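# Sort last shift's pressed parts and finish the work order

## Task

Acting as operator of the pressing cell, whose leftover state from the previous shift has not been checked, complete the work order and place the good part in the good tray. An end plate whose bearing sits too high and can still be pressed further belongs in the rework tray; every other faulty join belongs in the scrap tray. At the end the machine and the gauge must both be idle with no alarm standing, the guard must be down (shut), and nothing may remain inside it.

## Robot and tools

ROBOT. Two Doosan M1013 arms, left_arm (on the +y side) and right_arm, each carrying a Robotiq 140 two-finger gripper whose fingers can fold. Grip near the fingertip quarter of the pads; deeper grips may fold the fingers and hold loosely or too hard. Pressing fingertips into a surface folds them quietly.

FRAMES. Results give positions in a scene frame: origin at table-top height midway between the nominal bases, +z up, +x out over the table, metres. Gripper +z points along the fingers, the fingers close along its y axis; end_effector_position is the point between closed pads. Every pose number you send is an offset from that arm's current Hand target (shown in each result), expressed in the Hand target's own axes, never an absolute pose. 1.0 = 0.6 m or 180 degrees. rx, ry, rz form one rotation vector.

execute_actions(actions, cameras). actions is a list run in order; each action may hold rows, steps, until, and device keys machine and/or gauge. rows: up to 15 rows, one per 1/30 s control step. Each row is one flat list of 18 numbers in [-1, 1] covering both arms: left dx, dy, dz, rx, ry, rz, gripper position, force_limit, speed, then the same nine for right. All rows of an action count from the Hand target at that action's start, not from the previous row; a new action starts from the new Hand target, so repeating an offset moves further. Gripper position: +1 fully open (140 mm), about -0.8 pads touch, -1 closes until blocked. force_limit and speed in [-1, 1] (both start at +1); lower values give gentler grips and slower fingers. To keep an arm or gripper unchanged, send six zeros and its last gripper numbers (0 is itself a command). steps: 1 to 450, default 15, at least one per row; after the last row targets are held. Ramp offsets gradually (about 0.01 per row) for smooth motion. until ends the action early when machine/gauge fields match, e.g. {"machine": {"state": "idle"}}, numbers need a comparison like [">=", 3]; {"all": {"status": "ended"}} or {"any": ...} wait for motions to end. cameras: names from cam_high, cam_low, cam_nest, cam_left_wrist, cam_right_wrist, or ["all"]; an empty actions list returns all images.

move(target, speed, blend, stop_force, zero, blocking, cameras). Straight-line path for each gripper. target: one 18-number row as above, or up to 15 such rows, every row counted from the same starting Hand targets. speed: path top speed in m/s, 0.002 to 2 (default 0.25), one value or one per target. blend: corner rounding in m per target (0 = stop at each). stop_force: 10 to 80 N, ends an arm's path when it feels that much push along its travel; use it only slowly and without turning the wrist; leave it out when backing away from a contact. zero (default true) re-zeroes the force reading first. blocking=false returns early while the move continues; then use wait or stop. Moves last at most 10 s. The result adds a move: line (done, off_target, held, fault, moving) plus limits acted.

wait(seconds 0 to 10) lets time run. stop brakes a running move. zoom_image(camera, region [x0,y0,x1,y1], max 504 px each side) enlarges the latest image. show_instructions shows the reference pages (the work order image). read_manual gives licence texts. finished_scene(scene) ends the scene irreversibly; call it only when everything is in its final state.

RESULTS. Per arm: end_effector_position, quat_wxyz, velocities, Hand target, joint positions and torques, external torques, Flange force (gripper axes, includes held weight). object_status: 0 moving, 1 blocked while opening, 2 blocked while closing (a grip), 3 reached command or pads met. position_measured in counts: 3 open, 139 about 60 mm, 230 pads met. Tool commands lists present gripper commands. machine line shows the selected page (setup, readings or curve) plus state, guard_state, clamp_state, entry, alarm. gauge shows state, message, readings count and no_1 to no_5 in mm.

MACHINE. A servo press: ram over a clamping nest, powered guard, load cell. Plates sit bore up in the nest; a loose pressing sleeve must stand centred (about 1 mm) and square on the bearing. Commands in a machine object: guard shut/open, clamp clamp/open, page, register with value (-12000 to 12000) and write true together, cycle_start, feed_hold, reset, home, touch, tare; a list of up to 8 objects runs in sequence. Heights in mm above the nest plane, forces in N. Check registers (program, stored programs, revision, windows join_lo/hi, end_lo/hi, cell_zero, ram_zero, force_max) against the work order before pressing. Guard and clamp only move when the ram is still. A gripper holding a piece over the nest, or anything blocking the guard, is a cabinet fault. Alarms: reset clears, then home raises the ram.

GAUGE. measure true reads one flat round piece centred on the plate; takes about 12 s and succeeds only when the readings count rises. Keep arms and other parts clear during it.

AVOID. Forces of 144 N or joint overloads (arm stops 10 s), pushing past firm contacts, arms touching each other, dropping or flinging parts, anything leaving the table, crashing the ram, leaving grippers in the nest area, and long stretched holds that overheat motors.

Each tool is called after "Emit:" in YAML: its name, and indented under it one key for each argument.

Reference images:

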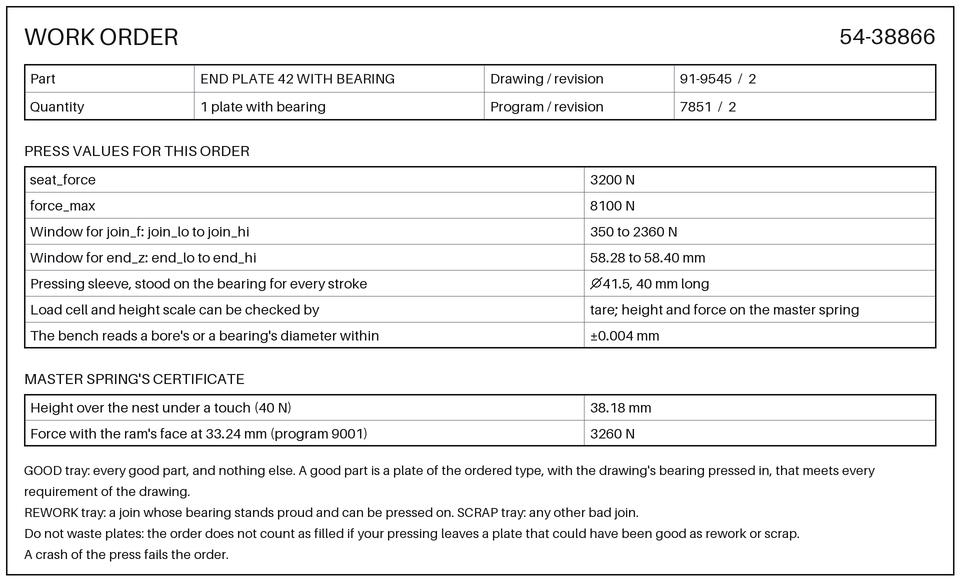

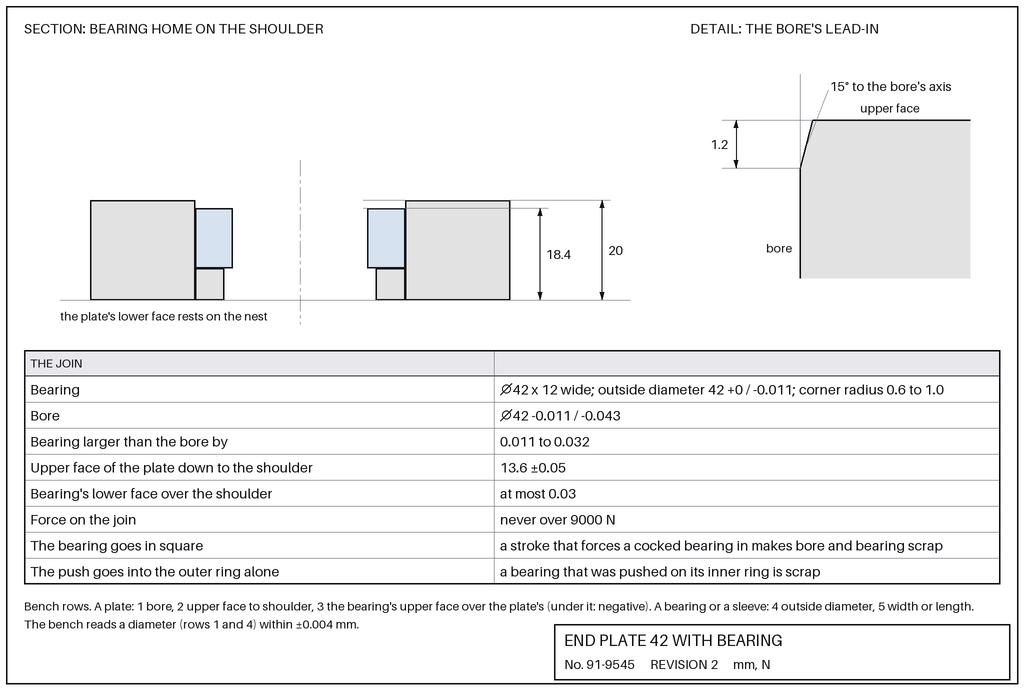

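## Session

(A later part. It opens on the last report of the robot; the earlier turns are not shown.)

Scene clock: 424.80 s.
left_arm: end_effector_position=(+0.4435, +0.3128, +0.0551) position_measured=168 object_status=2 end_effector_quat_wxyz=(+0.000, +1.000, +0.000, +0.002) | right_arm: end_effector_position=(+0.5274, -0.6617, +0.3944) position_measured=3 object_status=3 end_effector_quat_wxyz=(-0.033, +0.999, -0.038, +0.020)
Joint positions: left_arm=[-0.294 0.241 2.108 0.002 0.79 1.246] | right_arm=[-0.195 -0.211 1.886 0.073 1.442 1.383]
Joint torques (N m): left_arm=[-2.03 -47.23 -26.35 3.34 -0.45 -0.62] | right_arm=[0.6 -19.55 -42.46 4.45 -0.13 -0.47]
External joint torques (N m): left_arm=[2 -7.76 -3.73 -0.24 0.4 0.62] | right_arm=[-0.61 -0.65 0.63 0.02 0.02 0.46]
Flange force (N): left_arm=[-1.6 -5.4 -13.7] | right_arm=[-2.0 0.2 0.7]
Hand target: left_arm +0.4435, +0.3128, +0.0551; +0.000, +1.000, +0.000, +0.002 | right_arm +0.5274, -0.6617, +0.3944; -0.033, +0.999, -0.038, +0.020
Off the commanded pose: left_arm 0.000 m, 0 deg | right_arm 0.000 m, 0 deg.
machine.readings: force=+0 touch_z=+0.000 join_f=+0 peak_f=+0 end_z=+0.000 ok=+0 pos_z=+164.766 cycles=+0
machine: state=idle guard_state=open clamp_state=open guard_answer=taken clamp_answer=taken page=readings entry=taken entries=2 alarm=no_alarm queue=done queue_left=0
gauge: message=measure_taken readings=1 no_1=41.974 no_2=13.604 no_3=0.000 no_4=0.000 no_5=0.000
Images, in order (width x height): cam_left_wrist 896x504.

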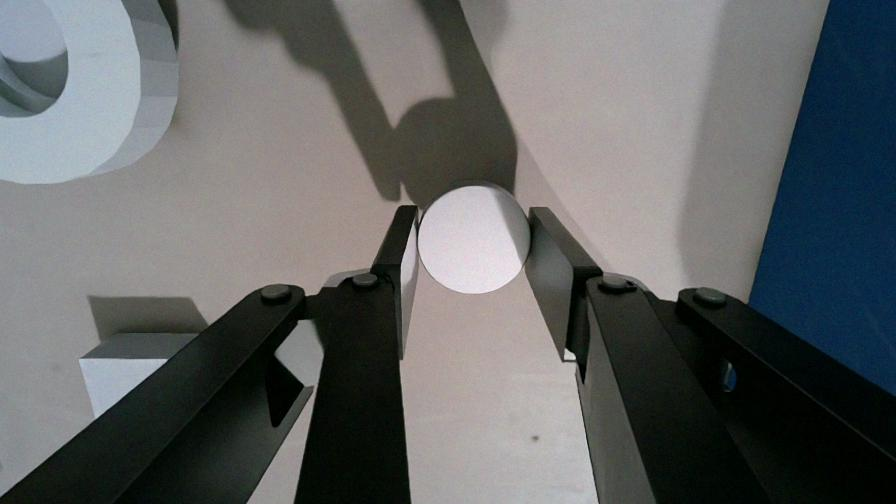

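Emit:
move:
  target:
    - [0,0,-0.175,0,0,0,-1,-0.4,-1,0,0,0,0,0,0,1,1,1]
    - [0.4275,-0.512,-0.142,0,0,0.5,-1,-0.4,-1,0,0,0,0,0,0,1,1,1]
    - [0.594,-0.645,-0.058,0,0,0.5,-1,-0.4,-1,0,0,0,0,0,0,1,1,1]
    - [0.786,-0.74,-0.058,0,0,0.5,-1,-0.4,-1,0,0,0,0,0,0,1,1,1]
  blend: [0.03,0.04,0.02,0]
  speed: 0.3

Emit:
move:
  target: [0,0,0.11,0,0,0,-1,-0.4,-1,0,0,0,0,0,0,1,1,1]
  speed: 0.01
  stop_force: 10
  cameras: ["cam_left_wrist"]

Scene clock: 435.23 s.
left_arm: end_effector_position=(+0.9149, +0.7569, +0.0919) position_measured=168 object_status=2 end_effector_quat_wxyz=(-0.001, +0.707, -0.707, +0.001) | right_arm: end_effector_position=(+0.5274, -0.6617, +0.3944) position_measured=3 object_status=3 end_effector_quat_wxyz=(-0.033, +0.999, -0.038, +0.020)
Joint positions: left_arm=[0.291 0.935 0.856 0 1.348 3.403] | right_arm=[-0.195 -0.211 1.886 0.073 1.442 1.383]
Joint torques (N m): left_arm=[-1.98 -125.84 -41.09 4.61 0.34 -0.63] | right_arm=[0.34 -19.11 -42.53 4.47 -0.14 -0.51]
External joint torques (N m): left_arm=[1.94 0.57 -0.19 -0.42 -0.34 0.63] | right_arm=[-0.34 -1.15 0.63 0 0.02 0.51]
Flange force (N): left_arm=[-2.7 -0.6 0.6] | right_arm=[-2.7 -0.6 0.7]
Hand target: left_arm +0.9149, +0.7569, +0.0918; -0.001, +0.707, -0.707, +0.001 | right_arm +0.5274, -0.6617, +0.3944; -0.033, +0.999, -0.038, +0.020
Off the commanded pose: left_arm 0.000 m, 0 deg | right_arm 0.000 m, 0 deg.
machine.readings: force=+0 touch_z=+0.000 join_f=+0 peak_f=+0 end_z=+0.000 ok=+0 pos_z=+164.766 cycles=+0
machine: state=idle guard_state=open clamp_state=open guard_answer=taken clamp_answer=taken page=readings entry=taken entries=2 alarm=no_alarm queue=done queue_left=0
gauge: message=measure_taken readings=1 no_1=41.974 no_2=13.604 no_3=0.000 no_4=0.000 no_5=0.000
move: done

Scene clock: 439.20 s.
left_arm: end_effector_position=(+0.9151, +0.7569, +0.0584) position_measured=168 object_status=2 end_effector_quat_wxyz=(-0.002, +0.707, -0.707, +0.001) | right_arm: end_effector_position=(+0.5274, -0.6617, +0.3944) position_measured=3 object_status=3 end_effector_quat_wxyz=(-0.033, +0.999, -0.038, +0.020)
Joint positions: left_arm=[0.291 0.952 0.884 0 1.302 3.403] | right_arm=[-0.195 -0.211 1.886 0.073 1.442 1.383]
Joint torques (N m): left_arm=[-2.38 -106.69 -33.28 4.52 -1.71 -0.64] | right_arm=[0.42 -19.62 -42.52 4.45 -0.14 -0.47]
External joint torques (N m): left_arm=[2.32 -19.02 -7.43 -0.39 1.71 0.64] | right_arm=[-0.43 -0.6 0.64 0.02 0.02 0.47]
Flange force (N): left_arm=[-1.0 6.5 -18.6] | right_arm=[-1.9 -0.2 0.8]
Hand target: left_arm +0.9151, +0.7569, +0.0584; -0.002, +0.707, -0.707, +0.001 (not the last commanded pose) | right_arm +0.5274, -0.6617, +0.3944; -0.033, +0.999, -0.038, +0.020
Off the commanded pose: left_arm 0.033 m, 0 deg | right_arm 0.000 m, 0 deg.
machine.readings: force=+0 touch_z=+0.000 join_f=+0 peak_f=+0 end_z=+0.000 ok=+0 pos_z=+164.766 cycles=+0
machine: state=idle guard_state=open clamp_state=open guard_answer=taken clamp_answer=taken page=readings entry=taken entries=2 alarm=no_alarm queue=done queue_left=0
gauge: message=measure_taken readings=1 no_1=41.974 no_2=13.604 no_3=0.000 no_4=0.000 no_5=0.000
move: contact (left_arm)
Images, in order (width x height): cam_left_wrist 896x504.

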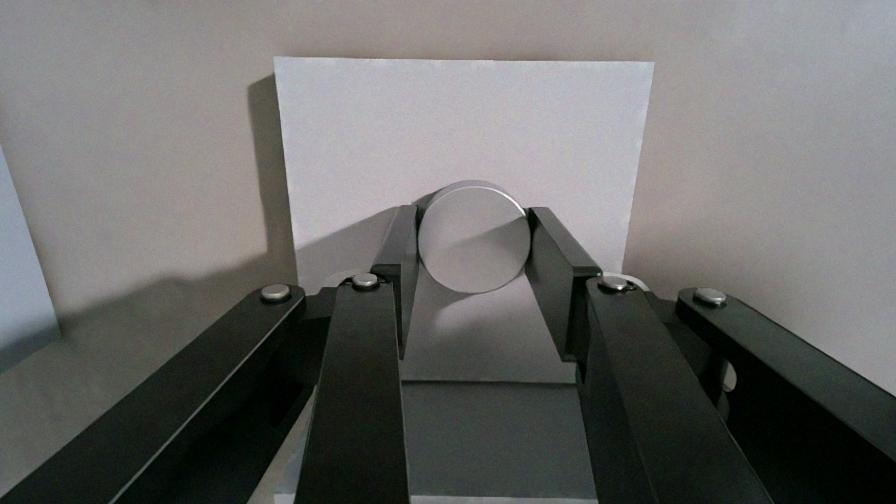

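Emit:
move:
  target: [0,0,0,0,0,0,0,-0.4,-1,0,0,0,0,0,0,1,1,1]

Emit:
move:
  target:
    - [0,0,-0.05,0,0,0,0,-0.4,-1,0,0,0,0,0,0,1,1,1]
    - [0.3,0.38,-0.05,0,0,0,0,-0.4,-1,0,0,0,0,0,0,1,1,1]
  blend: [0.005,0]
  speed: 0.3

Emit:
execute_actions:
  actions:
    - {"gauge":{"measure":true},"steps":450,"until":{"gauge":{"readings":[">",1]}}}

Scene clock: 443.57 s.
left_arm: end_effector_position=(+0.9151, +0.7569, +0.0584) position_measured=129 object_status=0 end_effector_quat_wxyz=(-0.001, +0.707, -0.707, +0.001) | right_arm: end_effector_position=(+0.5274, -0.6617, +0.3944) position_measured=3 object_status=3 end_effector_quat_wxyz=(-0.033, +0.999, -0.038, +0.020)
Joint positions: left_arm=[0.291 0.952 0.884 0 1.302 3.403] | right_arm=[-0.195 -0.211 1.886 0.073 1.442 1.383]
Joint torques (N m): left_arm=[-2.17 -125.18 -40.46 4.56 0.34 -0.65] | right_arm=[0.18 -19.35 -42.42 4.48 -0.14 -0.47]
External joint torques (N m): left_arm=[2.12 -0.95 -0.55 -0.38 -0.35 0.65] | right_arm=[-0.21 -0.79 0.65 -0.01 0.02 0.47]
Flange force (N): left_arm=[-2.4 1.1 -0.5] | right_arm=[-2.1 -0.7 0.8]
Hand target: left_arm +0.9151, +0.7569, +0.0584; -0.002, +0.707, -0.707, +0.001 | right_arm +0.5274, -0.6617, +0.3944; -0.033, +0.999, -0.038, +0.020
Off the commanded pose: left_arm 0.000 m, 0 deg | right_arm 0.000 m, 0 deg.
machine.readings: force=+0 touch_z=+0.000 join_f=+0 peak_f=+0 end_z=+0.000 ok=+0 pos_z=+164.766 cycles=+0
machine: state=idle guard_state=open clamp_state=open guard_answer=taken clamp_answer=taken page=readings entry=taken entries=2 alarm=no_alarm queue=done queue_left=0
gauge: message=measure_taken readings=1 no_1=41.974 no_2=13.604 no_3=0.000 no_4=0.000 no_5=0.000
move: done

Scene clock: 445.17 s.
left_arm: end_effector_position=(+0.6870, +0.5769, +0.0874) position_measured=129 object_status=3 end_effector_quat_wxyz=(-0.002, +0.707, -0.707, +0.001) | right_arm: end_effector_position=(+0.5274, -0.6617, +0.3944) position_measured=3 object_status=3 end_effector_quat_wxyz=(-0.033, +0.999, -0.038, +0.020)
Joint positions: left_arm=[0.144 0.518 1.612 0 1.008 3.255] | right_arm=[-0.195 -0.211 1.886 0.073 1.442 1.383]
Joint torques (N m): left_arm=[-1.89 -87.58 -36.2 4.05 0.34 -0.65] | right_arm=[0.6 -19.39 -42.51 4.51 -0.13 -0.52]
External joint torques (N m): left_arm=[1.88 0.24 0.5 -0.43 -0.35 0.65] | right_arm=[-0.58 -0.95 0.46 -0.02 0.01 0.51]
Flange force (N): left_arm=[-3.0 1.5 1.1] | right_arm=[-2.3 0.0 0.4]
Hand target: left_arm +0.6870, +0.5769, +0.0875; -0.002, +0.707, -0.707, +0.001 | right_arm +0.5274, -0.6617, +0.3944; -0.033, +0.999, -0.038, +0.020
Off the commanded pose: left_arm 0.000 m, 0 deg | right_arm 0.000 m, 0 deg.
machine.readings: force=+0 touch_z=+0.000 join_f=+0 peak_f=+0 end_z=+0.000 ok=+0 pos_z=+164.766 cycles=+0
machine: state=idle guard_state=open clamp_state=open guard_answer=taken clamp_answer=taken page=readings entry=taken entries=2 alarm=no_alarm queue=done queue_left=0
gauge: message=measure_taken readings=1 no_1=41.974 no_2=13.604 no_3=0.000 no_4=0.000 no_5=0.000
move: done

Scene clock: 457.37 s.
left_arm: end_effector_position=(+0.6870, +0.5769, +0.0875) position_measured=129 object_status=3 end_effector_quat_wxyz=(-0.002, +0.707, -0.707, +0.001) | right_arm: end_effector_position=(+0.5274, -0.6617, +0.3944) position_measured=3 object_status=3 end_effector_quat_wxyz=(-0.033, +0.999, -0.038, +0.020)
Joint positions: left_arm=[0.144 0.518 1.612 0 1.008 3.255] | right_arm=[-0.195 -0.211 1.886 0.073 1.442 1.383]
Joint torques (N m): left_arm=[-2 -87.33 -35.64 4.04 0.33 -0.61] | right_arm=[0.53 -19.14 -42.57 4.49 -0.16 -0.5]
External joint torques (N m): left_arm=[1.98 -0.18 -0.11 -0.42 -0.34 0.6] | right_arm=[-0.51 -1.04 0.76 -0.02 0.04 0.5]
Flange force (N): left_arm=[-3.2 0.7 0.3] | right_arm=[-2.8 -0.2 0.9]
Hand target: left_arm +0.6870, +0.5769, +0.0875; -0.002, +0.707, -0.707, +0.001 | right_arm +0.5274, -0.6617, +0.3944; -0.033, +0.999, -0.038, +0.020
Tool commands: left_gripper/position=+0.0 left_gripper/force_limit=-0.4 left_gripper/speed=-1.0 right_gripper/position=+1.0 right_gripper/force_limit=+1.0 right_gripper/speed=+1.0
Off the commanded pose: left_arm 0.000 m, 0 deg | right_arm 0.000 m, 0 deg.
machine.readings: force=+0 touch_z=+0.000 join_f=+0 peak_f=+0 end_z=+0.000 ok=+0 pos_z=+164.766 cycles=+0
machine: state=idle guard_state=open clamp_state=open guard_answer=taken clamp_answer=taken page=readings entry=taken entries=2 alarm=no_alarm queue=done queue_left=0
gauge: message=measure_taken readings=2 no_1=0.000 no_2=0.000 no_3=0.000 no_4=42.001 no_5=12.000

Emit:
move:
  target:
    - [-0.3,-0.38,0,0,0,0,0,-0.4,-1,0,0,0,0,0,0,1,1,1]
    - [-0.3,-0.38,0.0485,0,0,0,0,-0.4,-1,0,0,0,0,0,0,1,1,1]
  speed: 0.3

Emit:
execute_actions:
  actions:
    - {"rows":[[0,0,0,0,0,0,-1,-0.4,-1,0,0,0,0,0,0,1,1,1]],"steps":60}

Emit:
move:
  target:
    - [0,0,-0.05,0,0,0,-1,-0.4,-1,0,0,0,0,0,0,1,1,1]
    - [0.153,0.275,-0.03,0,0,0,-1,-0.4,-1,0,0,0,0,0,0,1,1,1]
    - [0.153,0.275,0.033,0,0,0,-1,-0.4,-1,0,0,0,0,0,0,1,1,1]
  speed: 0.25
  blend: [0.01,0.01,0]

Emit:
move:
  target: [0,0,0.02,0,0,0,-1,-0.4,-1,0,0,0,0,0,0,1,1,1]
  speed: 0.01
  stop_force: 10

Emit:
move:
  target: [0,0,0,0,0,0,0,-0.4,-1,0,0,0,0,0,0,1,1,1]
  cameras: ["cam_left_wrist"]

Scene clock: 472.23 s.
left_arm: end_effector_position=(+0.9151, +0.7569, +0.0594) position_measured=129 object_status=3 end_effector_quat_wxyz=(-0.002, +0.707, -0.707, +0.001) | right_arm: end_effector_position=(+0.5274, -0.6617, +0.3944) position_measured=3 object_status=3 end_effector_quat_wxyz=(-0.033, +0.999, -0.038, +0.020)
Joint positions: left_arm=[0.291 0.951 0.884 0 1.303 3.403] | right_arm=[-0.195 -0.211 1.886 0.073 1.442 1.383]
Joint torques (N m): left_arm=[-2.13 -125.2 -40.62 4.57 0.29 -0.61] | right_arm=[0.58 -19.57 -42.61 4.43 -0.17 -0.46]
External joint torques (N m): left_arm=[2.08 -0.6 -0.18 -0.43 -0.29 0.61] | right_arm=[-0.6 -0.56 0.87 0.03 0.06 0.46]
Flange force (N): left_arm=[-2.2 1.7 -0.1] | right_arm=[-2.2 0.2 1.1]
Hand target: left_arm +0.9151, +0.7569, +0.0593; -0.002, +0.707, -0.707, +0.001 | right_arm +0.5274, -0.6617, +0.3944; -0.033, +0.999, -0.038, +0.020
Off the commanded pose: left_arm 0.000 m, 0 deg | right_arm 0.000 m, 0 deg.
machine.readings: force=+0 touch_z=+0.000 join_f=+0 peak_f=+0 end_z=+0.000 ok=+0 pos_z=+164.766 cycles=+0
machine: state=idle guard_state=open clamp_state=open guard_answer=taken clamp_answer=taken page=readings entry=taken entries=2 alarm=no_alarm queue=done queue_left=0
gauge: message=measure_taken readings=2 no_1=0.000 no_2=0.000 no_3=0.000 no_4=42.001 no_5=12.000
move: done

Scene clock: 474.43 s.
left_arm: end_effector_position=(+0.9151, +0.7569, +0.0593) position_measured=168 object_status=2 end_effector_quat_wxyz=(-0.002, +0.707, -0.707, +0.001) | right_arm: end_effector_position=(+0.5274, -0.6617, +0.3944) position_measured=3 object_status=3 end_effector_quat_wxyz=(-0.033, +0.999, -0.038, +0.020)
Joint positions: left_arm=[0.291 0.951 0.884 0 1.303 3.403] | right_arm=[-0.195 -0.211 1.886 0.073 1.442 1.383]
Joint torques (N m): left_arm=[-1.96 -116.4 -36.27 4.66 -0.12 -0.59] | right_arm=[0.38 -19.24 -42.43 4.47 -0.12 -0.51]
External joint torques (N m): left_arm=[1.89 -9.19 -4.42 -0.54 0.12 0.59] | right_arm=[-0.32 -0.98 0.58 0.01 0 0.5]
Flange force (N): left_arm=[-2.0 1.6 -8.7] | right_arm=[-2.4 -0.6 0.7]
Hand target: left_arm +0.9151, +0.7569, +0.0593; -0.002, +0.707, -0.707, +0.001 | right_arm +0.5274, -0.6617, +0.3944; -0.033, +0.999, -0.038, +0.020
Off the commanded pose: left_arm 0.000 m, 0 deg | right_arm 0.000 m, 0 deg.
machine.readings: force=+0 touch_z=+0.000 join_f=+0 peak_f=+0 end_z=+0.000 ok=+0 pos_z=+164.766 cycles=+0
machine: state=idle guard_state=open clamp_state=open guard_answer=taken clamp_answer=taken page=readings entry=taken entries=2 alarm=no_alarm queue=done queue_left=0
gauge: message=measure_taken readings=2 no_1=0.000 no_2=0.000 no_3=0.000 no_4=42.001 no_5=12.000

Scene clock: 475.93 s.
left_arm: end_effector_position=(+0.7502, +0.6651, +0.0390) position_measured=168 object_status=2 end_effector_quat_wxyz=(-0.002, +0.707, -0.707, +0.001) | right_arm: end_effector_position=(+0.5274, -0.6617, +0.3944) position_measured=3 object_status=3 end_effector_quat_wxyz=(-0.033, +0.999, -0.038, +0.020)
Joint positions: left_arm=[0.238 0.669 1.453 0 1.016 3.349] | right_arm=[-0.195 -0.211 1.886 0.073 1.442 1.383]
Joint torques (N m): left_arm=[-2.06 -101.56 -36.21 4.04 0.34 -0.61] | right_arm=[0.71 -19.51 -42.58 4.47 -0.17 -0.46]
External joint torques (N m): left_arm=[1.99 0.71 0.15 -0.39 -0.35 0.61] | right_arm=[-0.76 -0.56 0.84 -0.01 0.05 0.46]
Flange force (N): left_arm=[-3.0 0.4 1.2] | right_arm=[-2.2 0.6 1.0]
Hand target: left_arm +0.7502, +0.6651, +0.0389; -0.002, +0.707, -0.707, +0.001 | right_arm +0.5274, -0.6617, +0.3944; -0.033, +0.999, -0.038, +0.020
Off the commanded pose: left_arm 0.000 m, 0 deg | right_arm 0.000 m, 0 deg.
machine.readings: force=+0 touch_z=+0.000 join_f=+0 peak_f=+0 end_z=+0.000 ok=+0 pos_z=+164.766 cycles=+0
machine: state=idle guard_state=open clamp_state=open guard_answer=taken clamp_answer=taken page=readings entry=taken entries=2 alarm=no_alarm queue=done queue_left=0
gauge: message=measure_taken readings=2 no_1=0.000 no_2=0.000 no_3=0.000 no_4=42.001 no_5=12.000
move: done

Scene clock: 477.03 s.
left_arm: end_effector_position=(+0.7502, +0.6651, +0.0338) position_measured=168 object_status=2 end_effector_quat_wxyz=(-0.002, +0.707, -0.707, +0.001) | right_arm: end_effector_position=(+0.5274, -0.6617, +0.3944) position_measured=3 object_status=3 end_effector_quat_wxyz=(-0.033, +0.999, -0.038, +0.020)
Joint positions: left_arm=[0.238 0.673 1.456 0 1.009 3.349] | right_arm=[-0.195 -0.211 1.886 0.073 1.442 1.383]
Joint torques (N m): left_arm=[-2.62 -85.87 -30.37 3.82 -1.49 -0.62] | right_arm=[0.3 -19.42 -42.4 4.42 -0.12 -0.51]
External joint torques (N m): left_arm=[2.55 -15.12 -5.51 -0.18 1.48 0.62] | right_arm=[-0.33 -0.83 0.42 0.06 0 0.51]
Flange force (N): left_arm=[-2.3 5.9 -18.1] | right_arm=[-1.9 -0.6 0.5]
Hand target: left_arm +0.7502, +0.6651, +0.0338; -0.002, +0.707, -0.707, +0.001 (not the last commanded pose) | right_arm +0.5274, -0.6617, +0.3944; -0.033, +0.999, -0.038, +0.020
Off the commanded pose: left_arm 0.007 m, 0 deg | right_arm 0.000 m, 0 deg.
machine.readings: force=+0 touch_z=+0.000 join_f=+0 peak_f=+0 end_z=+0.000 ok=+0 pos_z=+164.766 cycles=+0
machine: state=idle guard_state=open clamp_state=open guard_answer=taken clamp_answer=taken page=readings entry=taken entries=2 alarm=no_alarm queue=done queue_left=0
gauge: message=measure_taken readings=2 no_1=0.000 no_2=0.000 no_3=0.000 no_4=42.001 no_5=12.000
move: contact (left_arm)

Scene clock: 478.13 s.
left_arm: end_effector_position=(+0.7502, +0.6651, +0.0337) position_measured=129 object_status=0 end_effector_quat_wxyz=(-0.002, +0.707, -0.707, +0.001) | right_arm: end_effector_position=(+0.5274, -0.6617, +0.3944) position_measured=3 object_status=3 end_effector_quat_wxyz=(-0.033, +0.999, -0.038, +0.020)
Joint positions: left_arm=[0.238 0.674 1.456 0 1.009 3.349] | right_arm=[-0.195 -0.211 1.886 0.073 1.442 1.383]
Joint torques (N m): left_arm=[-1.97 -100.75 -35.52 4.03 0.33 -0.63] | right_arm=[0.61 -19.49 -42.75 4.52 -0.12 -0.54]
External joint torques (N m): left_arm=[1.94 -0.29 -0.4 -0.38 -0.35 0.63] | right_arm=[-0.65 -0.79 0.73 -0.03 0 0.54]
Flange force (N): left_arm=[-3.0 0.4 0.0] | right_arm=[-2.4 0.1 0.9]
Hand target: left_arm +0.7502, +0.6651, +0.0338; -0.002, +0.707, -0.707, +0.001 | right_arm +0.5274, -0.6617, +0.3944; -0.033, +0.999, -0.038, +0.020
Off the commanded pose: left_arm 0.000 m, 0 deg | right_arm 0.000 m, 0 deg.
machine.readings: force=+0 touch_z=+0.000 join_f=+0 peak_f=+0 end_z=+0.000 ok=+0 pos_z=+164.766 cycles=+0
machine: state=idle guard_state=open clamp_state=open guard_answer=taken clamp_answer=taken page=readings entry=taken entries=2 alarm=no_alarm queue=done queue_left=0
gauge: message=measure_taken readings=2 no_1=0.000 no_2=0.000 no_3=0.000 no_4=42.001 no_5=12.000
move: done
Images, in order (width x height): cam_left_wrist 896x504.

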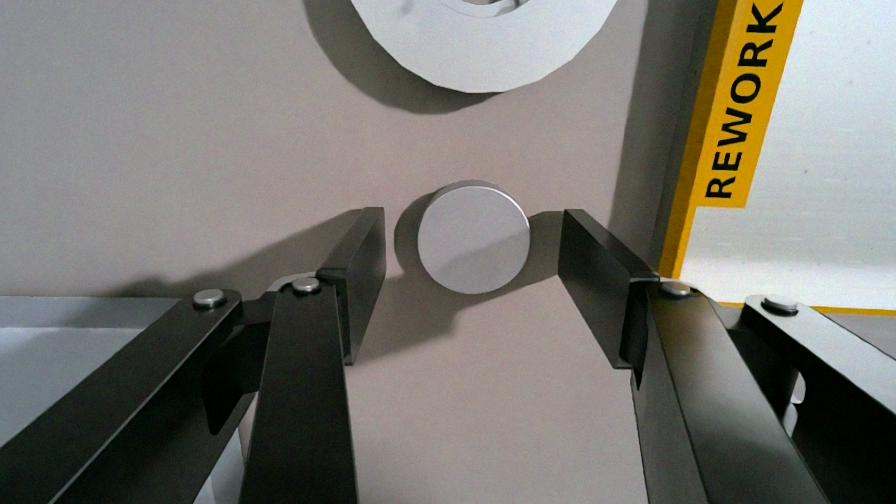

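Emit:
move:
  target:
    - [0,0,-0.18,0,0,0,0,-0.4,-1,0,0,0,0,0,0,1,1,1]
    - [0.5735,0.3443,-0.16,0,0,-0.5,0,-0.4,-1,0,0,0,0,0,0,1,1,1]
  speed: 0.3
  blend: [0.03,0]
  cameras: ["cam_left_wrist"]

Scene clock: 486.23 s.
left_arm: end_effector_position=(+0.5434, +0.3209, +0.1288) position_measured=129 object_status=3 end_effector_quat_wxyz=(+0.000, +1.000, +0.000, +0.002) | right_arm: end_effector_position=(+0.5274, -0.6617, +0.3944) position_measured=3 object_status=3 end_effector_quat_wxyz=(-0.033, +0.999, -0.038, +0.020)
Joint positions: left_arm=[-0.232 0.289 1.872 0.002 0.978 1.308] | right_arm=[-0.195 -0.211 1.886 0.073 1.442 1.383]
Joint torques (N m): left_arm=[-1.81 -64.52 -34.96 4.03 0.27 -0.67] | right_arm=[0.64 -19.37 -42.48 4.47 -0.17 -0.51]
External joint torques (N m): left_arm=[1.79 -0.35 -0.16 -0.41 -0.33 0.67] | right_arm=[-0.63 -0.88 0.57 0 0.05 0.51]
Flange force (N): left_arm=[0.6 -3.8 0.1] | right_arm=[-2.3 0.1 0.5]
Hand target: left_arm +0.5434, +0.3209, +0.1288; +0.000, +1.000, +0.000, +0.002 | right_arm +0.5274, -0.6617, +0.3944; -0.033, +0.999, -0.038, +0.020
Off the commanded pose: left_arm 0.000 m, 0 deg | right_arm 0.000 m, 0 deg.
machine.readings: force=+0 touch_z=+0.000 join_f=+0 peak_f=+0 end_z=+0.000 ok=+0 pos_z=+164.766 cycles=+0
machine: state=idle guard_state=open clamp_state=open guard_answer=taken clamp_answer=taken page=readings entry=taken entries=2 alarm=no_alarm queue=done queue_left=0
gauge: message=measure_taken readings=2 no_1=0.000 no_2=0.000 no_3=0.000 no_4=42.001 no_5=12.000
move: done
Images, in order (width x height): cam_left_wrist 896x504.

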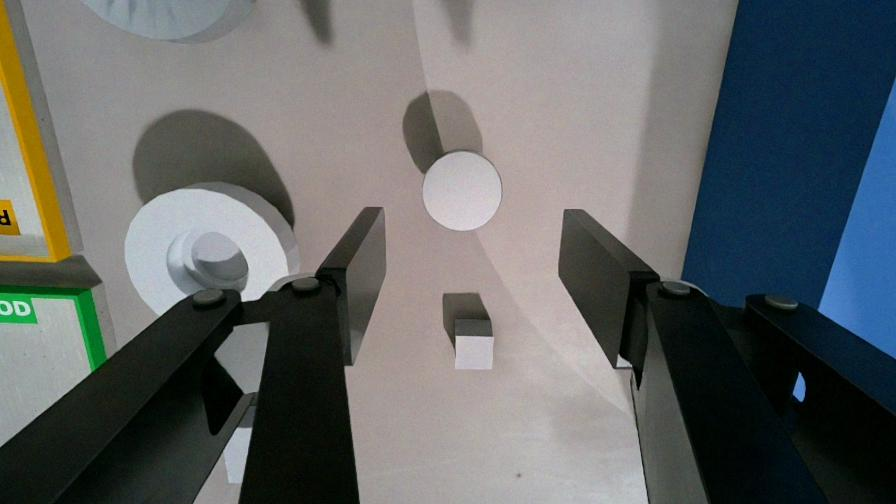

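Emit:
move:
  target: [0.0037,-0.002,0.1228,0,0,0,0,-0.4,-1,0,0,0,0,0,0,1,1,1]
  speed: 0.2

Emit:
execute_actions:
  actions:
    - {"rows":[[0,0,0,0,0,0,-1,-0.4,-1,0,0,0,0,0,0,1,1,1]],"steps":60}
  cameras: ["cam_left_wrist"]

Scene clock: 490.53 s.
left_arm: end_effector_position=(+0.5459, +0.3222, +0.0552) position_measured=129 object_status=3 end_effector_quat_wxyz=(+0.000, +1.000, +0.000, +0.002) | right_arm: end_effector_position=(+0.5274, -0.6617, +0.3944) position_measured=3 object_status=3 end_effector_quat_wxyz=(-0.033, +0.999, -0.038, +0.020)
Joint positions: left_arm=[-0.229 0.368 1.923 0.002 0.847 1.31] | right_arm=[-0.195 -0.211 1.886 0.073 1.442 1.383]
Joint torques (N m): left_arm=[-1.9 -69.39 -32 3.65 0.29 -0.64] | right_arm=[0.71 -19.35 -42.59 4.48 -0.17 -0.48]
External joint torques (N m): left_arm=[1.86 -0.09 0.17 -0.38 -0.35 0.64] | right_arm=[-0.66 -0.88 0.74 0 0.06 0.48]
Flange force (N): left_arm=[0.3 -3.9 0.6] | right_arm=[-2.6 0.2 0.8]
Hand target: left_arm +0.5459, +0.3222, +0.0551; +0.000, +1.000, +0.000, +0.002 | right_arm +0.5274, -0.6617, +0.3944; -0.033, +0.999, -0.038, +0.020
Off the commanded pose: left_arm 0.000 m, 0 deg | right_arm 0.000 m, 0 deg.
machine.readings: force=+0 touch_z=+0.000 join_f=+0 peak_f=+0 end_z=+0.000 ok=+0 pos_z=+164.766 cycles=+0
machine: state=idle guard_state=open clamp_state=open guard_answer=taken clamp_answer=taken page=readings entry=taken entries=2 alarm=no_alarm queue=done queue_left=0
gauge: message=measure_taken readings=2 no_1=0.000 no_2=0.000 no_3=0.000 no_4=42.001 no_5=12.000
move: done

Scene clock: 492.73 s.
left_arm: end_effector_position=(+0.5459, +0.3222, +0.0551) position_measured=168 object_status=2 end_effector_quat_wxyz=(+0.000, +1.000, +0.000, +0.002) | right_arm: end_effector_position=(+0.5274, -0.6617, +0.3944) position_measured=3 object_status=3 end_effector_quat_wxyz=(-0.033, +0.999, -0.038, +0.020)
Joint positions: left_arm=[-0.229 0.368 1.923 0.002 0.847 1.31] | right_arm=[-0.195 -0.211 1.886 0.073 1.442 1.383]
Joint torques (N m): left_arm=[-1.8 -60.83 -27.84 3.62 -0.46 -0.64] | right_arm=[0.5 -19.22 -42.58 4.48 -0.11 -0.54]
External joint torques (N m): left_arm=[1.75 -8.5 -3.87 -0.36 0.4 0.64] | right_arm=[-0.53 -1.12 0.5 0.02 -0.01 0.54]
Flange force (N): left_arm=[-2.0 -4.2 -12.8] | right_arm=[-2.6 -0.2 0.5]
Hand target: left_arm +0.5459, +0.3222, +0.0551; +0.000, +1.000, +0.000, +0.002 | right_arm +0.5274, -0.6617, +0.3944; -0.033, +0.999, -0.038, +0.020
Off the commanded pose: left_arm 0.000 m, 0 deg | right_arm 0.000 m, 0 deg.
machine.readings: force=+0 touch_z=+0.000 join_f=+0 peak_f=+0 end_z=+0.000 ok=+0 pos_z=+164.766 cycles=+0
machine: state=idle guard_state=open clamp_state=open guard_answer=taken clamp_answer=taken page=readings entry=taken entries=2 alarm=no_alarm queue=done queue_left=0
gauge: message=measure_taken readings=2 no_1=0.000 no_2=0.000 no_3=0.000 no_4=42.001 no_5=12.000
Images, in order (width x height): cam_left_wrist 896x504.

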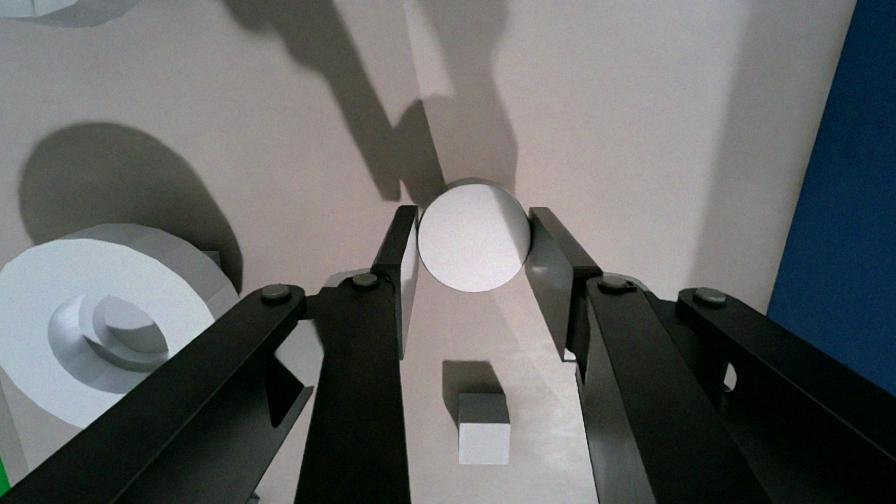

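Emit:
move:
  target:
    - [0,0,-0.175,0,0,0,-1,-0.4,-1,0,0,0,0,0,0,1,1,1]
    - [0.257,-0.496,-0.142,0,0,0.5,-1,-0.4,-1,0,0,0,0,0,0,1,1,1]
    - [0.4235,-0.63,-0.058,0,0,0.5,-1,-0.4,-1,0,0,0,0,0,0,1,1,1]
    - [0.615,-0.7247,-0.058,0,0,0.5,-1,-0.4,-1,0,0,0,0,0,0,1,1,1]
    - [0.615,-0.7247,-0.016,0,0,0.5,-1,-0.4,-1,0,0,0,0,0,0,1,1,1]
  blend: [0.03,0.04,0.02,0.01,0]
  speed: 0.3

Emit:
move:
  target: [0,0,0.03,0,0,0,-1,-0.4,-1,0,0,0,0,0,0,1,1,1]
  speed: 0.01
  stop_force: 10

Emit:
move:
  target: [0,0,0,0,0,0,0,-0.4,-1,0,0,0,0,0,0,1,1,1]

Emit:
move:
  target:
    - [0,0,-0.05,0,0,0,0,-0.4,-1,0,0,0,0,0,0,1,1,1]
    - [0.3,0.38,-0.05,0,0,0,0,-0.4,-1,0,0,0,0,0,0,1,1,1]
  blend: [0.005,0]
  speed: 0.3

Emit:
execute_actions:
  actions:
    - {"gauge":{"measure":true},"steps":450,"until":{"gauge":{"readings":[">",2]}}}

Scene clock: 506.37 s.
left_arm: end_effector_position=(+0.9147, +0.7570, +0.0665) position_measured=168 object_status=2 end_effector_quat_wxyz=(-0.002, +0.707, -0.707, +0.001) | right_arm: end_effector_position=(+0.5274, -0.6617, +0.3944) position_measured=3 object_status=3 end_effector_quat_wxyz=(-0.033, +0.999, -0.038, +0.020)
Joint positions: left_arm=[0.291 0.947 0.879 0 1.312 3.403] | right_arm=[-0.195 -0.211 1.886 0.073 1.442 1.383]
Joint torques (N m): left_arm=[-2.07 -127.2 -41.05 4.34 0.33 -0.67] | right_arm=[0.39 -19.57 -42.47 4.46 -0.15 -0.5]
External joint torques (N m): left_arm=[2.04 1.37 0.06 -0.18 -0.34 0.67] | right_arm=[-0.4 -0.7 0.49 0.03 0.03 0.5]
Flange force (N): left_arm=[-3.1 -1.1 1.2] | right_arm=[-1.8 -0.4 0.5]
Hand target: left_arm +0.9147, +0.7571, +0.0664; -0.002, +0.707, -0.707, +0.001 | right_arm +0.5274, -0.6617, +0.3944; -0.033, +0.999, -0.038, +0.020
Off the commanded pose: left_arm 0.000 m, 0 deg | right_arm 0.000 m, 0 deg.
machine.readings: force=+0 touch_z=+0.000 join_f=+0 peak_f=+0 end_z=+0.000 ok=+0 pos_z=+164.766 cycles=+0
machine: state=idle guard_state=open clamp_state=open guard_answer=taken clamp_answer=taken page=readings entry=taken entries=2 alarm=no_alarm queue=done queue_left=0
gauge: message=measure_taken readings=2 no_1=0.000 no_2=0.000 no_3=0.000 no_4=42.001 no_5=12.000
move: done

Scene clock: 507.80 s.
left_arm: end_effector_position=(+0.9148, +0.7571, +0.0584) position_measured=168 object_status=2 end_effector_quat_wxyz=(-0.002, +0.707, -0.707, +0.001) | right_arm: end_effector_position=(+0.5274, -0.6617, +0.3944) position_measured=3 object_status=3 end_effector_quat_wxyz=(-0.033, +0.999, -0.038, +0.020)
Joint positions: left_arm=[0.291 0.951 0.886 0 1.301 3.403] | right_arm=[-0.195 -0.211 1.886 0.073 1.442 1.383]
Joint torques (N m): left_arm=[-2.36 -106.57 -33.41 4.53 -1.7 -0.63] | right_arm=[0.73 -19.43 -42.51 4.52 -0.13 -0.52]
External joint torques (N m): left_arm=[2.28 -19.48 -7.53 -0.38 1.69 0.63] | right_arm=[-0.76 -0.85 0.47 -0.03 0.01 0.52]
Flange force (N): left_arm=[-0.8 7.0 -18.9] | right_arm=[-2.2 0.4 0.4]
Hand target: left_arm +0.9148, +0.7571, +0.0584; -0.002, +0.707, -0.707, +0.001 (not the last commanded pose) | right_arm +0.5274, -0.6617, +0.3944; -0.033, +0.999, -0.038, +0.020
Off the commanded pose: left_arm 0.010 m, 0 deg | right_arm 0.000 m, 0 deg.
machine.readings: force=+0 touch_z=+0.000 join_f=+0 peak_f=+0 end_z=+0.000 ok=+0 pos_z=+164.766 cycles=+0
machine: state=idle guard_state=open clamp_state=open guard_answer=taken clamp_answer=taken page=readings entry=taken entries=2 alarm=no_alarm queue=done queue_left=0
gauge: message=measure_taken readings=2 no_1=0.000 no_2=0.000 no_3=0.000 no_4=42.001 no_5=12.000
move: contact (left_arm)

Scene clock: 508.90 s.
left_arm: end_effector_position=(+0.9148, +0.7571, +0.0583) position_measured=129 object_status=0 end_effector_quat_wxyz=(-0.002, +0.707, -0.707, +0.001) | right_arm: end_effector_position=(+0.5274, -0.6617, +0.3944) position_measured=3 object_status=3 end_effector_quat_wxyz=(-0.033, +0.999, -0.038, +0.020)
Joint positions: left_arm=[0.291 0.951 0.886 0 1.301 3.403] | right_arm=[-0.195 -0.211 1.886 0.073 1.442 1.383]
Joint torques (N m): left_arm=[-1.82 -125.47 -40.47 4.58 0.33 -0.63] | right_arm=[0.25 -19.34 -42.43 4.47 -0.11 -0.51]
External joint torques (N m): left_arm=[1.7 -0.29 -0.35 -0.45 -0.34 0.63] | right_arm=[-0.25 -0.88 0.56 0.01 -0.01 0.51]
Flange force (N): left_arm=[-2.2 0.5 0.0] | right_arm=[-2.1 -0.8 0.7]
Hand target: left_arm +0.9148, +0.7571, +0.0584; -0.002, +0.707, -0.707, +0.001 | right_arm +0.5274, -0.6617, +0.3944; -0.033, +0.999, -0.038, +0.020
Off the commanded pose: left_arm 0.000 m, 0 deg | right_arm 0.000 m, 0 deg.
machine.readings: force=+0 touch_z=+0.000 join_f=+0 peak_f=+0 end_z=+0.000 ok=+0 pos_z=+164.766 cycles=+0
machine: state=idle guard_state=open clamp_state=open guard_answer=taken clamp_answer=taken page=readings entry=taken entries=2 alarm=no_alarm queue=done queue_left=0
gauge: message=measure_taken readings=2 no_1=0.000 no_2=0.000 no_3=0.000 no_4=42.001 no_5=12.000
move: done

Scene clock: 510.50 s.
left_arm: end_effector_position=(+0.6867, +0.5770, +0.0873) position_measured=129 object_status=3 end_effector_quat_wxyz=(-0.002, +0.707, -0.707, +0.001) | right_arm: end_effector_position=(+0.5274, -0.6617, +0.3944) position_measured=3 object_status=3 end_effector_quat_wxyz=(-0.033, +0.999, -0.038, +0.020)
Joint positions: left_arm=[0.144 0.518 1.613 0 1.007 3.256] | right_arm=[-0.195 -0.211 1.886 0.073 1.442 1.383]
Joint torques (N m): left_arm=[-2.11 -87.15 -35.28 4.04 0.27 -0.66] | right_arm=[0.72 -19.44 -42.48 4.45 -0.07 -0.56]
External joint torques (N m): left_arm=[2.04 -0.12 -0.45 -0.42 -0.28 0.66] | right_arm=[-0.74 -0.67 0.74 0.01 -0.04 0.55]
Flange force (N): left_arm=[-3.5 -0.2 0.0] | right_arm=[-2.2 0.3 1.0]
Hand target: left_arm +0.6867, +0.5770, +0.0874; -0.002, +0.707, -0.707, +0.001 | right_arm +0.5274, -0.6617, +0.3944; -0.033, +0.999, -0.038, +0.020
Off the commanded pose: left_arm 0.000 m, 0 deg | right_arm 0.000 m, 0 deg.
machine.readings: force=+0 touch_z=+0.000 join_f=+0 peak_f=+0 end_z=+0.000 ok=+0 pos_z=+164.766 cycles=+0
machine: state=idle guard_state=open clamp_state=open guard_answer=taken clamp_answer=taken page=readings entry=taken entries=2 alarm=no_alarm queue=done queue_left=0
gauge: message=measure_taken readings=2 no_1=0.000 no_2=0.000 no_3=0.000 no_4=42.001 no_5=12.000
move: done

Scene clock: 522.70 s.
left_arm: end_effector_position=(+0.6867, +0.5770, +0.0874) position_measured=129 object_status=3 end_effector_quat_wxyz=(-0.002, +0.707, -0.707, +0.001) | right_arm: end_effector_position=(+0.5274, -0.6617, +0.3944) position_measured=3 object_status=3 end_effector_quat_wxyz=(-0.033, +0.999, -0.038, +0.020)
Joint positions: left_arm=[0.144 0.518 1.613 0 1.007 3.256] | right_arm=[-0.195 -0.211 1.886 0.073 1.442 1.383]
Joint torques (N m): left_arm=[-1.76 -87.32 -35.53 4.03 0.32 -0.64] | right_arm=[0.37 -19.34 -42.5 4.5 -0.11 -0.5]
External joint torques (N m): left_arm=[1.7 -0.26 -0.41 -0.39 -0.34 0.64] | right_arm=[-0.4 -0.84 0.64 -0.03 0 0.49]
Flange force (N): left_arm=[-3.0 0.1 0.0] | right_arm=[-2.2 -0.4 0.8]
Hand target: left_arm +0.6867, +0.5770, +0.0874; -0.002, +0.707, -0.707, +0.001 | right_arm +0.5274, -0.6617, +0.3944; -0.033, +0.999, -0.038, +0.020
Tool commands: left_gripper/position=+0.0 left_gripper/force_limit=-0.4 left_gripper/speed=-1.0 right_gripper/position=+1.0 right_gripper/force_limit=+1.0 right_gripper/speed=+1.0
Off the commanded pose: left_arm 0.000 m, 0 deg | right_arm 0.000 m, 0 deg.
machine.readings: force=+0 touch_z=+0.000 join_f=+0 peak_f=+0 end_z=+0.000 ok=+0 pos_z=+164.766 cycles=+0
machine: state=idle guard_state=open clamp_state=open guard_answer=taken clamp_answer=taken page=readings entry=taken entries=2 alarm=no_alarm queue=done queue_left=0
gauge: message=measure_taken readings=3 no_1=0.000 no_2=0.000 no_3=0.000 no_4=41.998 no_5=11.987

Emit:
move:
  target:
    - [-0.3,-0.38,0,0,0,0,0,-0.4,-1,0,0,0,0,0,0,1,1,1]
    - [-0.3,-0.38,0.0483,0,0,0,0,-0.4,-1,0,0,0,0,0,0,1,1,1]
  speed: 0.3

Emit:
execute_actions:
  actions:
    - {"rows":[[0,0,0,0,0,0,-1,-0.4,-1,0,0,0,0,0,0,1,1,1]],"steps":60}

Emit:
move:
  target:
    - [0,0,-0.04,0,0,0,-1,-0.4,-1,0,0,0,0,0,0,1,1,1]
    - [0.0117,0.391,-0.03,0,0,0,-1,-0.4,-1,0,0,0,0,0,0,1,1,1]
    - [0.0117,0.391,0.035,0,0,0,-1,-0.4,-1,0,0,0,0,0,0,1,1,1]
  speed: 0.25
  blend: [0.01,0.01,0]

Emit:
move:
  target: [0,0,0.02,0,0,0,-1,-0.4,-1,0,0,0,0,0,0,1,1,1]
  speed: 0.01
  stop_force: 10

Emit:
move:
  target: [0,0,0,0,0,0,0,-0.4,-1,0,0,0,0,0,0,1,1,1]

Scene clock: 538.53 s.
left_arm: end_effector_position=(+0.9148, +0.7571, +0.0595) position_measured=129 object_status=3 end_effector_quat_wxyz=(-0.002, +0.707, -0.707, +0.001) | right_arm: end_effector_position=(+0.5274, -0.6617, +0.3944) position_measured=3 object_status=3 end_effector_quat_wxyz=(-0.033, +0.999, -0.038, +0.020)
Joint positions: left_arm=[0.291 0.951 0.885 0 1.302 3.403] | right_arm=[-0.195 -0.211 1.886 0.073 1.442 1.383]
Joint torques (N m): left_arm=[-2.03 -125.39 -40.42 4.57 0.41 -0.65] | right_arm=[1.08 -19.59 -42.43 4.51 -0.12 -0.43]
External joint torques (N m): left_arm=[2.02 -0.82 -0.61 -0.41 -0.42 0.65] | right_arm=[-1.1 -0.59 0.6 -0.04 0 0.43]
Flange force (N): left_arm=[-2.5 0.7 -0.4] | right_arm=[-2.1 1.4 0.7]
Hand target: left_arm +0.9148, +0.7571, +0.0594; -0.002, +0.707, -0.707, +0.001 | right_arm +0.5274, -0.6617, +0.3944; -0.033, +0.999, -0.038, +0.020
Off the commanded pose: left_arm 0.000 m, 0 deg | right_arm 0.000 m, 0 deg.
machine.readings: force=+0 touch_z=+0.000 join_f=+0 peak_f=+0 end_z=+0.000 ok=+0 pos_z=+164.766 cycles=+0
machine: state=idle guard_state=open clamp_state=open guard_answer=taken clamp_answer=taken page=readings entry=taken entries=2 alarm=no_alarm queue=done queue_left=0
gauge: message=measure_taken readings=3 no_1=0.000 no_2=0.000 no_3=0.000 no_4=41.998 no_5=11.987
move: done

Scene clock: 540.73 s.
left_arm: end_effector_position=(+0.9148, +0.7571, +0.0594) position_measured=168 object_status=2 end_effector_quat_wxyz=(-0.002, +0.707, -0.707, +0.001) | right_arm: end_effector_position=(+0.5274, -0.6617, +0.3944) position_measured=3 object_status=3 end_effector_quat_wxyz=(-0.033, +0.999, -0.038, +0.020)
Joint positions: left_arm=[0.291 0.951 0.885 0 1.302 3.403] | right_arm=[-0.195 -0.211 1.886 0.073 1.442 1.383]
Joint torques (N m): left_arm=[-1.85 -116.09 -36.19 4.69 -0.17 -0.62] | right_arm=[0.76 -19.6 -42.44 4.53 -0.11 -0.46]
External joint torques (N m): left_arm=[1.83 -9.97 -4.8 -0.53 0.16 0.62] | right_arm=[-0.74 -0.65 0.53 -0.05 -0.01 0.46]
Flange force (N): left_arm=[-2.0 1.6 -9.5] | right_arm=[-1.9 0.5 0.6]
Hand target: left_arm +0.9148, +0.7571, +0.0594; -0.002, +0.707, -0.707, +0.001 | right_arm +0.5274, -0.6617, +0.3944; -0.033, +0.999, -0.038, +0.020
Off the commanded pose: left_arm 0.000 m, 0 deg | right_arm 0.000 m, 0 deg.
machine.readings: force=+0 touch_z=+0.000 join_f=+0 peak_f=+0 end_z=+0.000 ok=+0 pos_z=+164.766 cycles=+0
machine: state=idle guard_state=open clamp_state=open guard_answer=taken clamp_answer=taken page=readings entry=taken entries=2 alarm=no_alarm queue=done queue_left=0
gauge: message=measure_taken readings=3 no_1=0.000 no_2=0.000 no_3=0.000 no_4=41.998 no_5=11.987

Scene clock: 542.43 s.
left_arm: end_effector_position=(+0.6803, +0.7500, +0.0376) position_measured=168 object_status=2 end_effector_quat_wxyz=(-0.002, +0.707, -0.707, +0.001) | right_arm: end_effector_position=(+0.5274, -0.6617, +0.3944) position_measured=3 object_status=3 end_effector_quat_wxyz=(-0.033, +0.999, -0.038, +0.020)
Joint positions: left_arm=[0.357 0.615 1.553 -0.001 0.97 3.469] | right_arm=[-0.195 -0.211 1.886 0.073 1.442 1.383]
Joint torques (N m): left_arm=[-2.14 -94.93 -34.8 3.98 0.36 -0.64] | right_arm=[0.73 -19.49 -42.42 4.45 -0.13 -0.47]
External joint torques (N m): left_arm=[2.14 -0.23 -0.12 -0.43 -0.36 0.64] | right_arm=[-0.72 -0.72 0.56 0.03 0.02 0.46]
Flange force (N): left_arm=[-3.1 1.4 0.2] | right_arm=[-2.1 0.4 0.6]
Hand target: left_arm +0.6803, +0.7500, +0.0375; -0.002, +0.707, -0.707, +0.001 | right_arm +0.5274, -0.6617, +0.3944; -0.033, +0.999, -0.038, +0.020
Off the commanded pose: left_arm 0.000 m, 0 deg | right_arm 0.000 m, 0 deg.
machine.readings: force=+0 touch_z=+0.000 join_f=+0 peak_f=+0 end_z=+0.000 ok=+0 pos_z=+164.766 cycles=+0
machine: state=idle guard_state=open clamp_state=open guard_answer=taken clamp_answer=taken page=readings entry=taken entries=2 alarm=no_alarm queue=done queue_left=0
gauge: message=measure_taken readings=3 no_1=0.000 no_2=0.000 no_3=0.000 no_4=41.998 no_5=11.987
move: done

Scene clock: 543.43 s.
left_arm: end_effector_position=(+0.6804, +0.7501, +0.0337) position_measured=168 object_status=2 end_effector_quat_wxyz=(-0.002, +0.707, -0.707, +0.001) | right_arm: end_effector_position=(+0.5274, -0.6617, +0.3944) position_measured=3 object_status=3 end_effector_quat_wxyz=(-0.033, +0.999, -0.038, +0.020)
Joint positions: left_arm=[0.357 0.618 1.555 -0.001 0.964 3.469] | right_arm=[-0.195 -0.211 1.886 0.073 1.442 1.383]
Joint torques (N m): left_arm=[-1.89 -81.24 -29.65 3.97 -1.16 -0.64] | right_arm=[0.38 -19.41 -42.4 4.5 -0.13 -0.5]
External joint torques (N m): left_arm=[1.93 -13.71 -4.73 -0.47 1.19 0.64] | right_arm=[-0.36 -0.9 0.36 -0.01 0.01 0.49]
Flange force (N): left_arm=[-0.9 6.4 -16.9] | right_arm=[-2.0 -0.5 0.3]
Hand target: left_arm +0.6804, +0.7501, +0.0337; -0.002, +0.707, -0.707, +0.001 (not the last commanded pose) | right_arm +0.5274, -0.6617, +0.3944; -0.033, +0.999, -0.038, +0.020
Off the commanded pose: left_arm 0.008 m, 0 deg | right_arm 0.000 m, 0 deg.
machine.readings: force=+0 touch_z=+0.000 join_f=+0 peak_f=+0 end_z=+0.000 ok=+0 pos_z=+164.766 cycles=+0
machine: state=idle guard_state=open clamp_state=open guard_answer=taken clamp_answer=taken page=readings entry=taken entries=2 alarm=no_alarm queue=done queue_left=0
gauge: message=measure_taken readings=3 no_1=0.000 no_2=0.000 no_3=0.000 no_4=41.998 no_5=11.987
move: contact (left_arm)

Scene clock: 544.53 s.
left_arm: end_effector_position=(+0.6803, +0.7500, +0.0336) position_measured=129 object_status=0 end_effector_quat_wxyz=(-0.002, +0.707, -0.707, +0.001) | right_arm: end_effector_position=(+0.5274, -0.6617, +0.3944) position_measured=3 object_status=3 end_effector_quat_wxyz=(-0.033, +0.999, -0.038, +0.020)
Joint positions: left_arm=[0.357 0.618 1.555 -0.001 0.964 3.469] | right_arm=[-0.195 -0.211 1.886 0.073 1.442 1.383]
Joint torques (N m): left_arm=[-2 -95.02 -34.65 3.96 0.34 -0.63] | right_arm=[0.31 -19.62 -42.46 4.48 -0.1 -0.49]
External joint torques (N m): left_arm=[1.93 -0.34 -0.31 -0.42 -0.36 0.63] | right_arm=[-0.26 -0.75 0.4 0.01 -0.03 0.49]
Flange force (N): left_arm=[-2.9 1.1 0.0] | right_arm=[-1.7 -0.7 0.5]
Hand target: left_arm +0.6804, +0.7501, +0.0337; -0.002, +0.707, -0.707, +0.001 | right_arm +0.5274, -0.6617, +0.3944; -0.033, +0.999, -0.038, +0.020
Off the commanded pose: left_arm 0.000 m, 0 deg | right_arm 0.000 m, 0 deg.
machine.readings: force=+0 touch_z=+0.000 join_f=+0 peak_f=+0 end_z=+0.000 ok=+0 pos_z=+164.766 cycles=+0
machine: state=idle guard_state=open clamp_state=open guard_answer=taken clamp_answer=taken page=readings entry=taken entries=2 alarm=no_alarm queue=done queue_left=0
gauge: message=measure_taken readings=3 no_1=0.000 no_2=0.000 no_3=0.000 no_4=41.998 no_5=11.987
move: done

Emit:
move:
  target:
    - [0,0,-0.13,0,0,0,0,-0.4,-1,0,0,0,0,0,0,1,1,1]
    - [0.5,0,-0.16,0,0,-0.2,0,-0.4,-1,0,0,0,0,0,0,1,1,1]
    - [0.7,-0.2,-0.28,0,0,-0.5,0,-0.4,-1,0,0,0,0,0,0,1,1,1]
  speed: 0.3
  blend: [0.03,0.05,0]
  cameras: ["cam_left_wrist"]

Emit:
zoom_image:
  camera: "cam_left_wrist"
  region: [250, 0, 700, 200]

Scene clock: 555.17 s.
left_arm: end_effector_position=(+0.7997, +0.3300, +0.2019) position_measured=129 object_status=3 end_effector_quat_wxyz=(+0.000, +1.000, +0.000, +0.002) | right_arm: end_effector_position=(+0.5274, -0.6617, +0.3944) position_measured=3 object_status=3 end_effector_quat_wxyz=(-0.033, +0.999, -0.038, +0.020)
Joint positions: left_arm=[-0.148 0.609 1.238 0.002 1.291 1.393] | right_arm=[-0.195 -0.211 1.886 0.073 1.442 1.383]
Joint torques (N m): left_arm=[-2.11 -100.04 -40.51 4.61 0.27 -0.63] | right_arm=[0.56 -19.6 -42.55 4.47 -0.14 -0.52]
External joint torques (N m): left_arm=[2.06 -0.33 -0.15 -0.43 -0.33 0.63] | right_arm=[-0.61 -0.51 0.77 -0.01 0.03 0.52]
Flange force (N): left_arm=[0.1 -3.0 0.2] | right_arm=[-2.0 0.1 1.0]
Hand target: left_arm +0.7997, +0.3300, +0.2019; +0.000, +1.000, +0.000, +0.002 | right_arm +0.5274, -0.6617, +0.3944; -0.033, +0.999, -0.038, +0.020
Off the commanded pose: left_arm 0.000 m, 0 deg | right_arm 0.000 m, 0 deg.
machine.readings: force=+0 touch_z=+0.000 join_f=+0 peak_f=+0 end_z=+0.000 ok=+0 pos_z=+164.766 cycles=+0
machine: state=idle guard_state=open clamp_state=open guard_answer=taken clamp_answer=taken page=readings entry=taken entries=2 alarm=no_alarm queue=done queue_left=0
gauge: message=measure_taken readings=3 no_1=0.000 no_2=0.000 no_3=0.000 no_4=41.998 no_5=11.987
move: done
Images, in order (width x height): cam_left_wrist 896x504.

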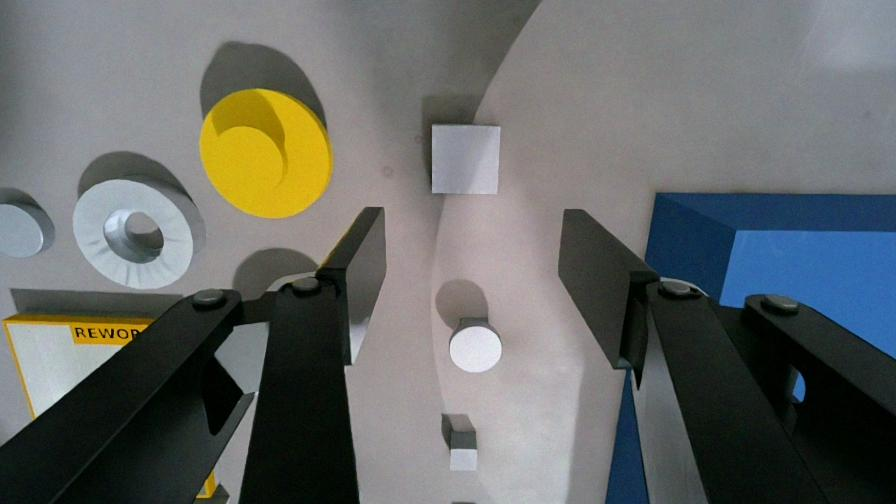

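Scaled by 1.120 from the camera's 896x504 image, which has a finer 1280x720 frame.

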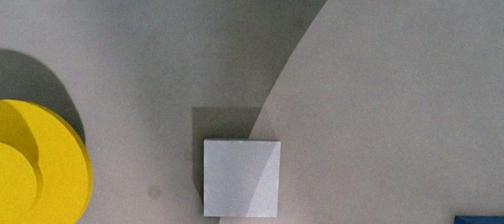

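Emit:
move:
  target: [0.2,0,0.09,0,0,0,0,-0.4,-1,0,0,0,0,0,0,1,1,1]
  speed: 0.25
  cameras: ["cam_left_wrist"]

Emit:
zoom_image:
  camera: "cam_left_wrist"
  region: [196, 0, 700, 250]

Scene clock: 561.10 s.
left_arm: end_effector_position=(+0.9200, +0.3300, +0.1484) position_measured=129 object_status=3 end_effector_quat_wxyz=(+0.000, +1.000, +0.000, +0.002) | right_arm: end_effector_position=(+0.5274, -0.6617, +0.3944) position_measured=3 object_status=3 end_effector_quat_wxyz=(-0.033, +0.999, -0.038, +0.020)
Joint positions: left_arm=[-0.127 0.844 0.922 0.001 1.371 1.414] | right_arm=[-0.195 -0.211 1.886 0.073 1.442 1.383]
Joint torques (N m): left_arm=[-1.77 -117.97 -41.02 4.68 0.28 -0.64] | right_arm=[0.58 -19.59 -42.6 4.5 -0.15 -0.52]
External joint torques (N m): left_arm=[1.7 -1.76 -0.57 -0.4 -0.34 0.64] | right_arm=[-0.58 -0.6 0.77 -0.03 0.03 0.52]
Flange force (N): left_arm=[-1.6 -2.5 -0.8] | right_arm=[-2.1 0.0 1.0]
Hand target: left_arm +0.9200, +0.3300, +0.1484; +0.000, +1.000, +0.000, +0.002 | right_arm +0.5274, -0.6617, +0.3944; -0.033, +0.999, -0.038, +0.020
Off the commanded pose: left_arm 0.000 m, 0 deg | right_arm 0.000 m, 0 deg.
machine.readings: force=+0 touch_z=+0.000 join_f=+0 peak_f=+0 end_z=+0.000 ok=+0 pos_z=+164.766 cycles=+0
machine: state=idle guard_state=open clamp_state=open guard_answer=taken clamp_answer=taken page=readings entry=taken entries=2 alarm=no_alarm queue=done queue_left=0
gauge: message=measure_taken readings=3 no_1=0.000 no_2=0.000 no_3=0.000 no_4=41.998 no_5=11.987
move: done
Images, in order (width x height): cam_left_wrist 896x504.

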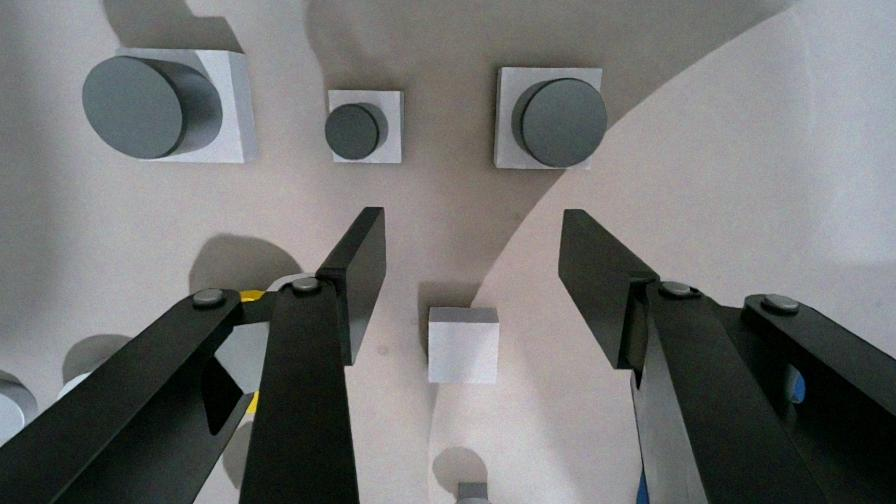

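Scaled by 1.000.

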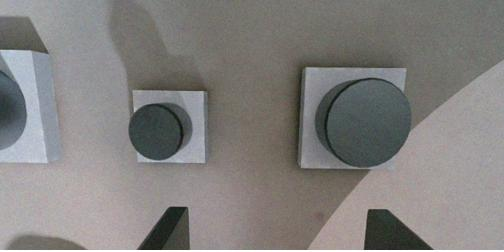

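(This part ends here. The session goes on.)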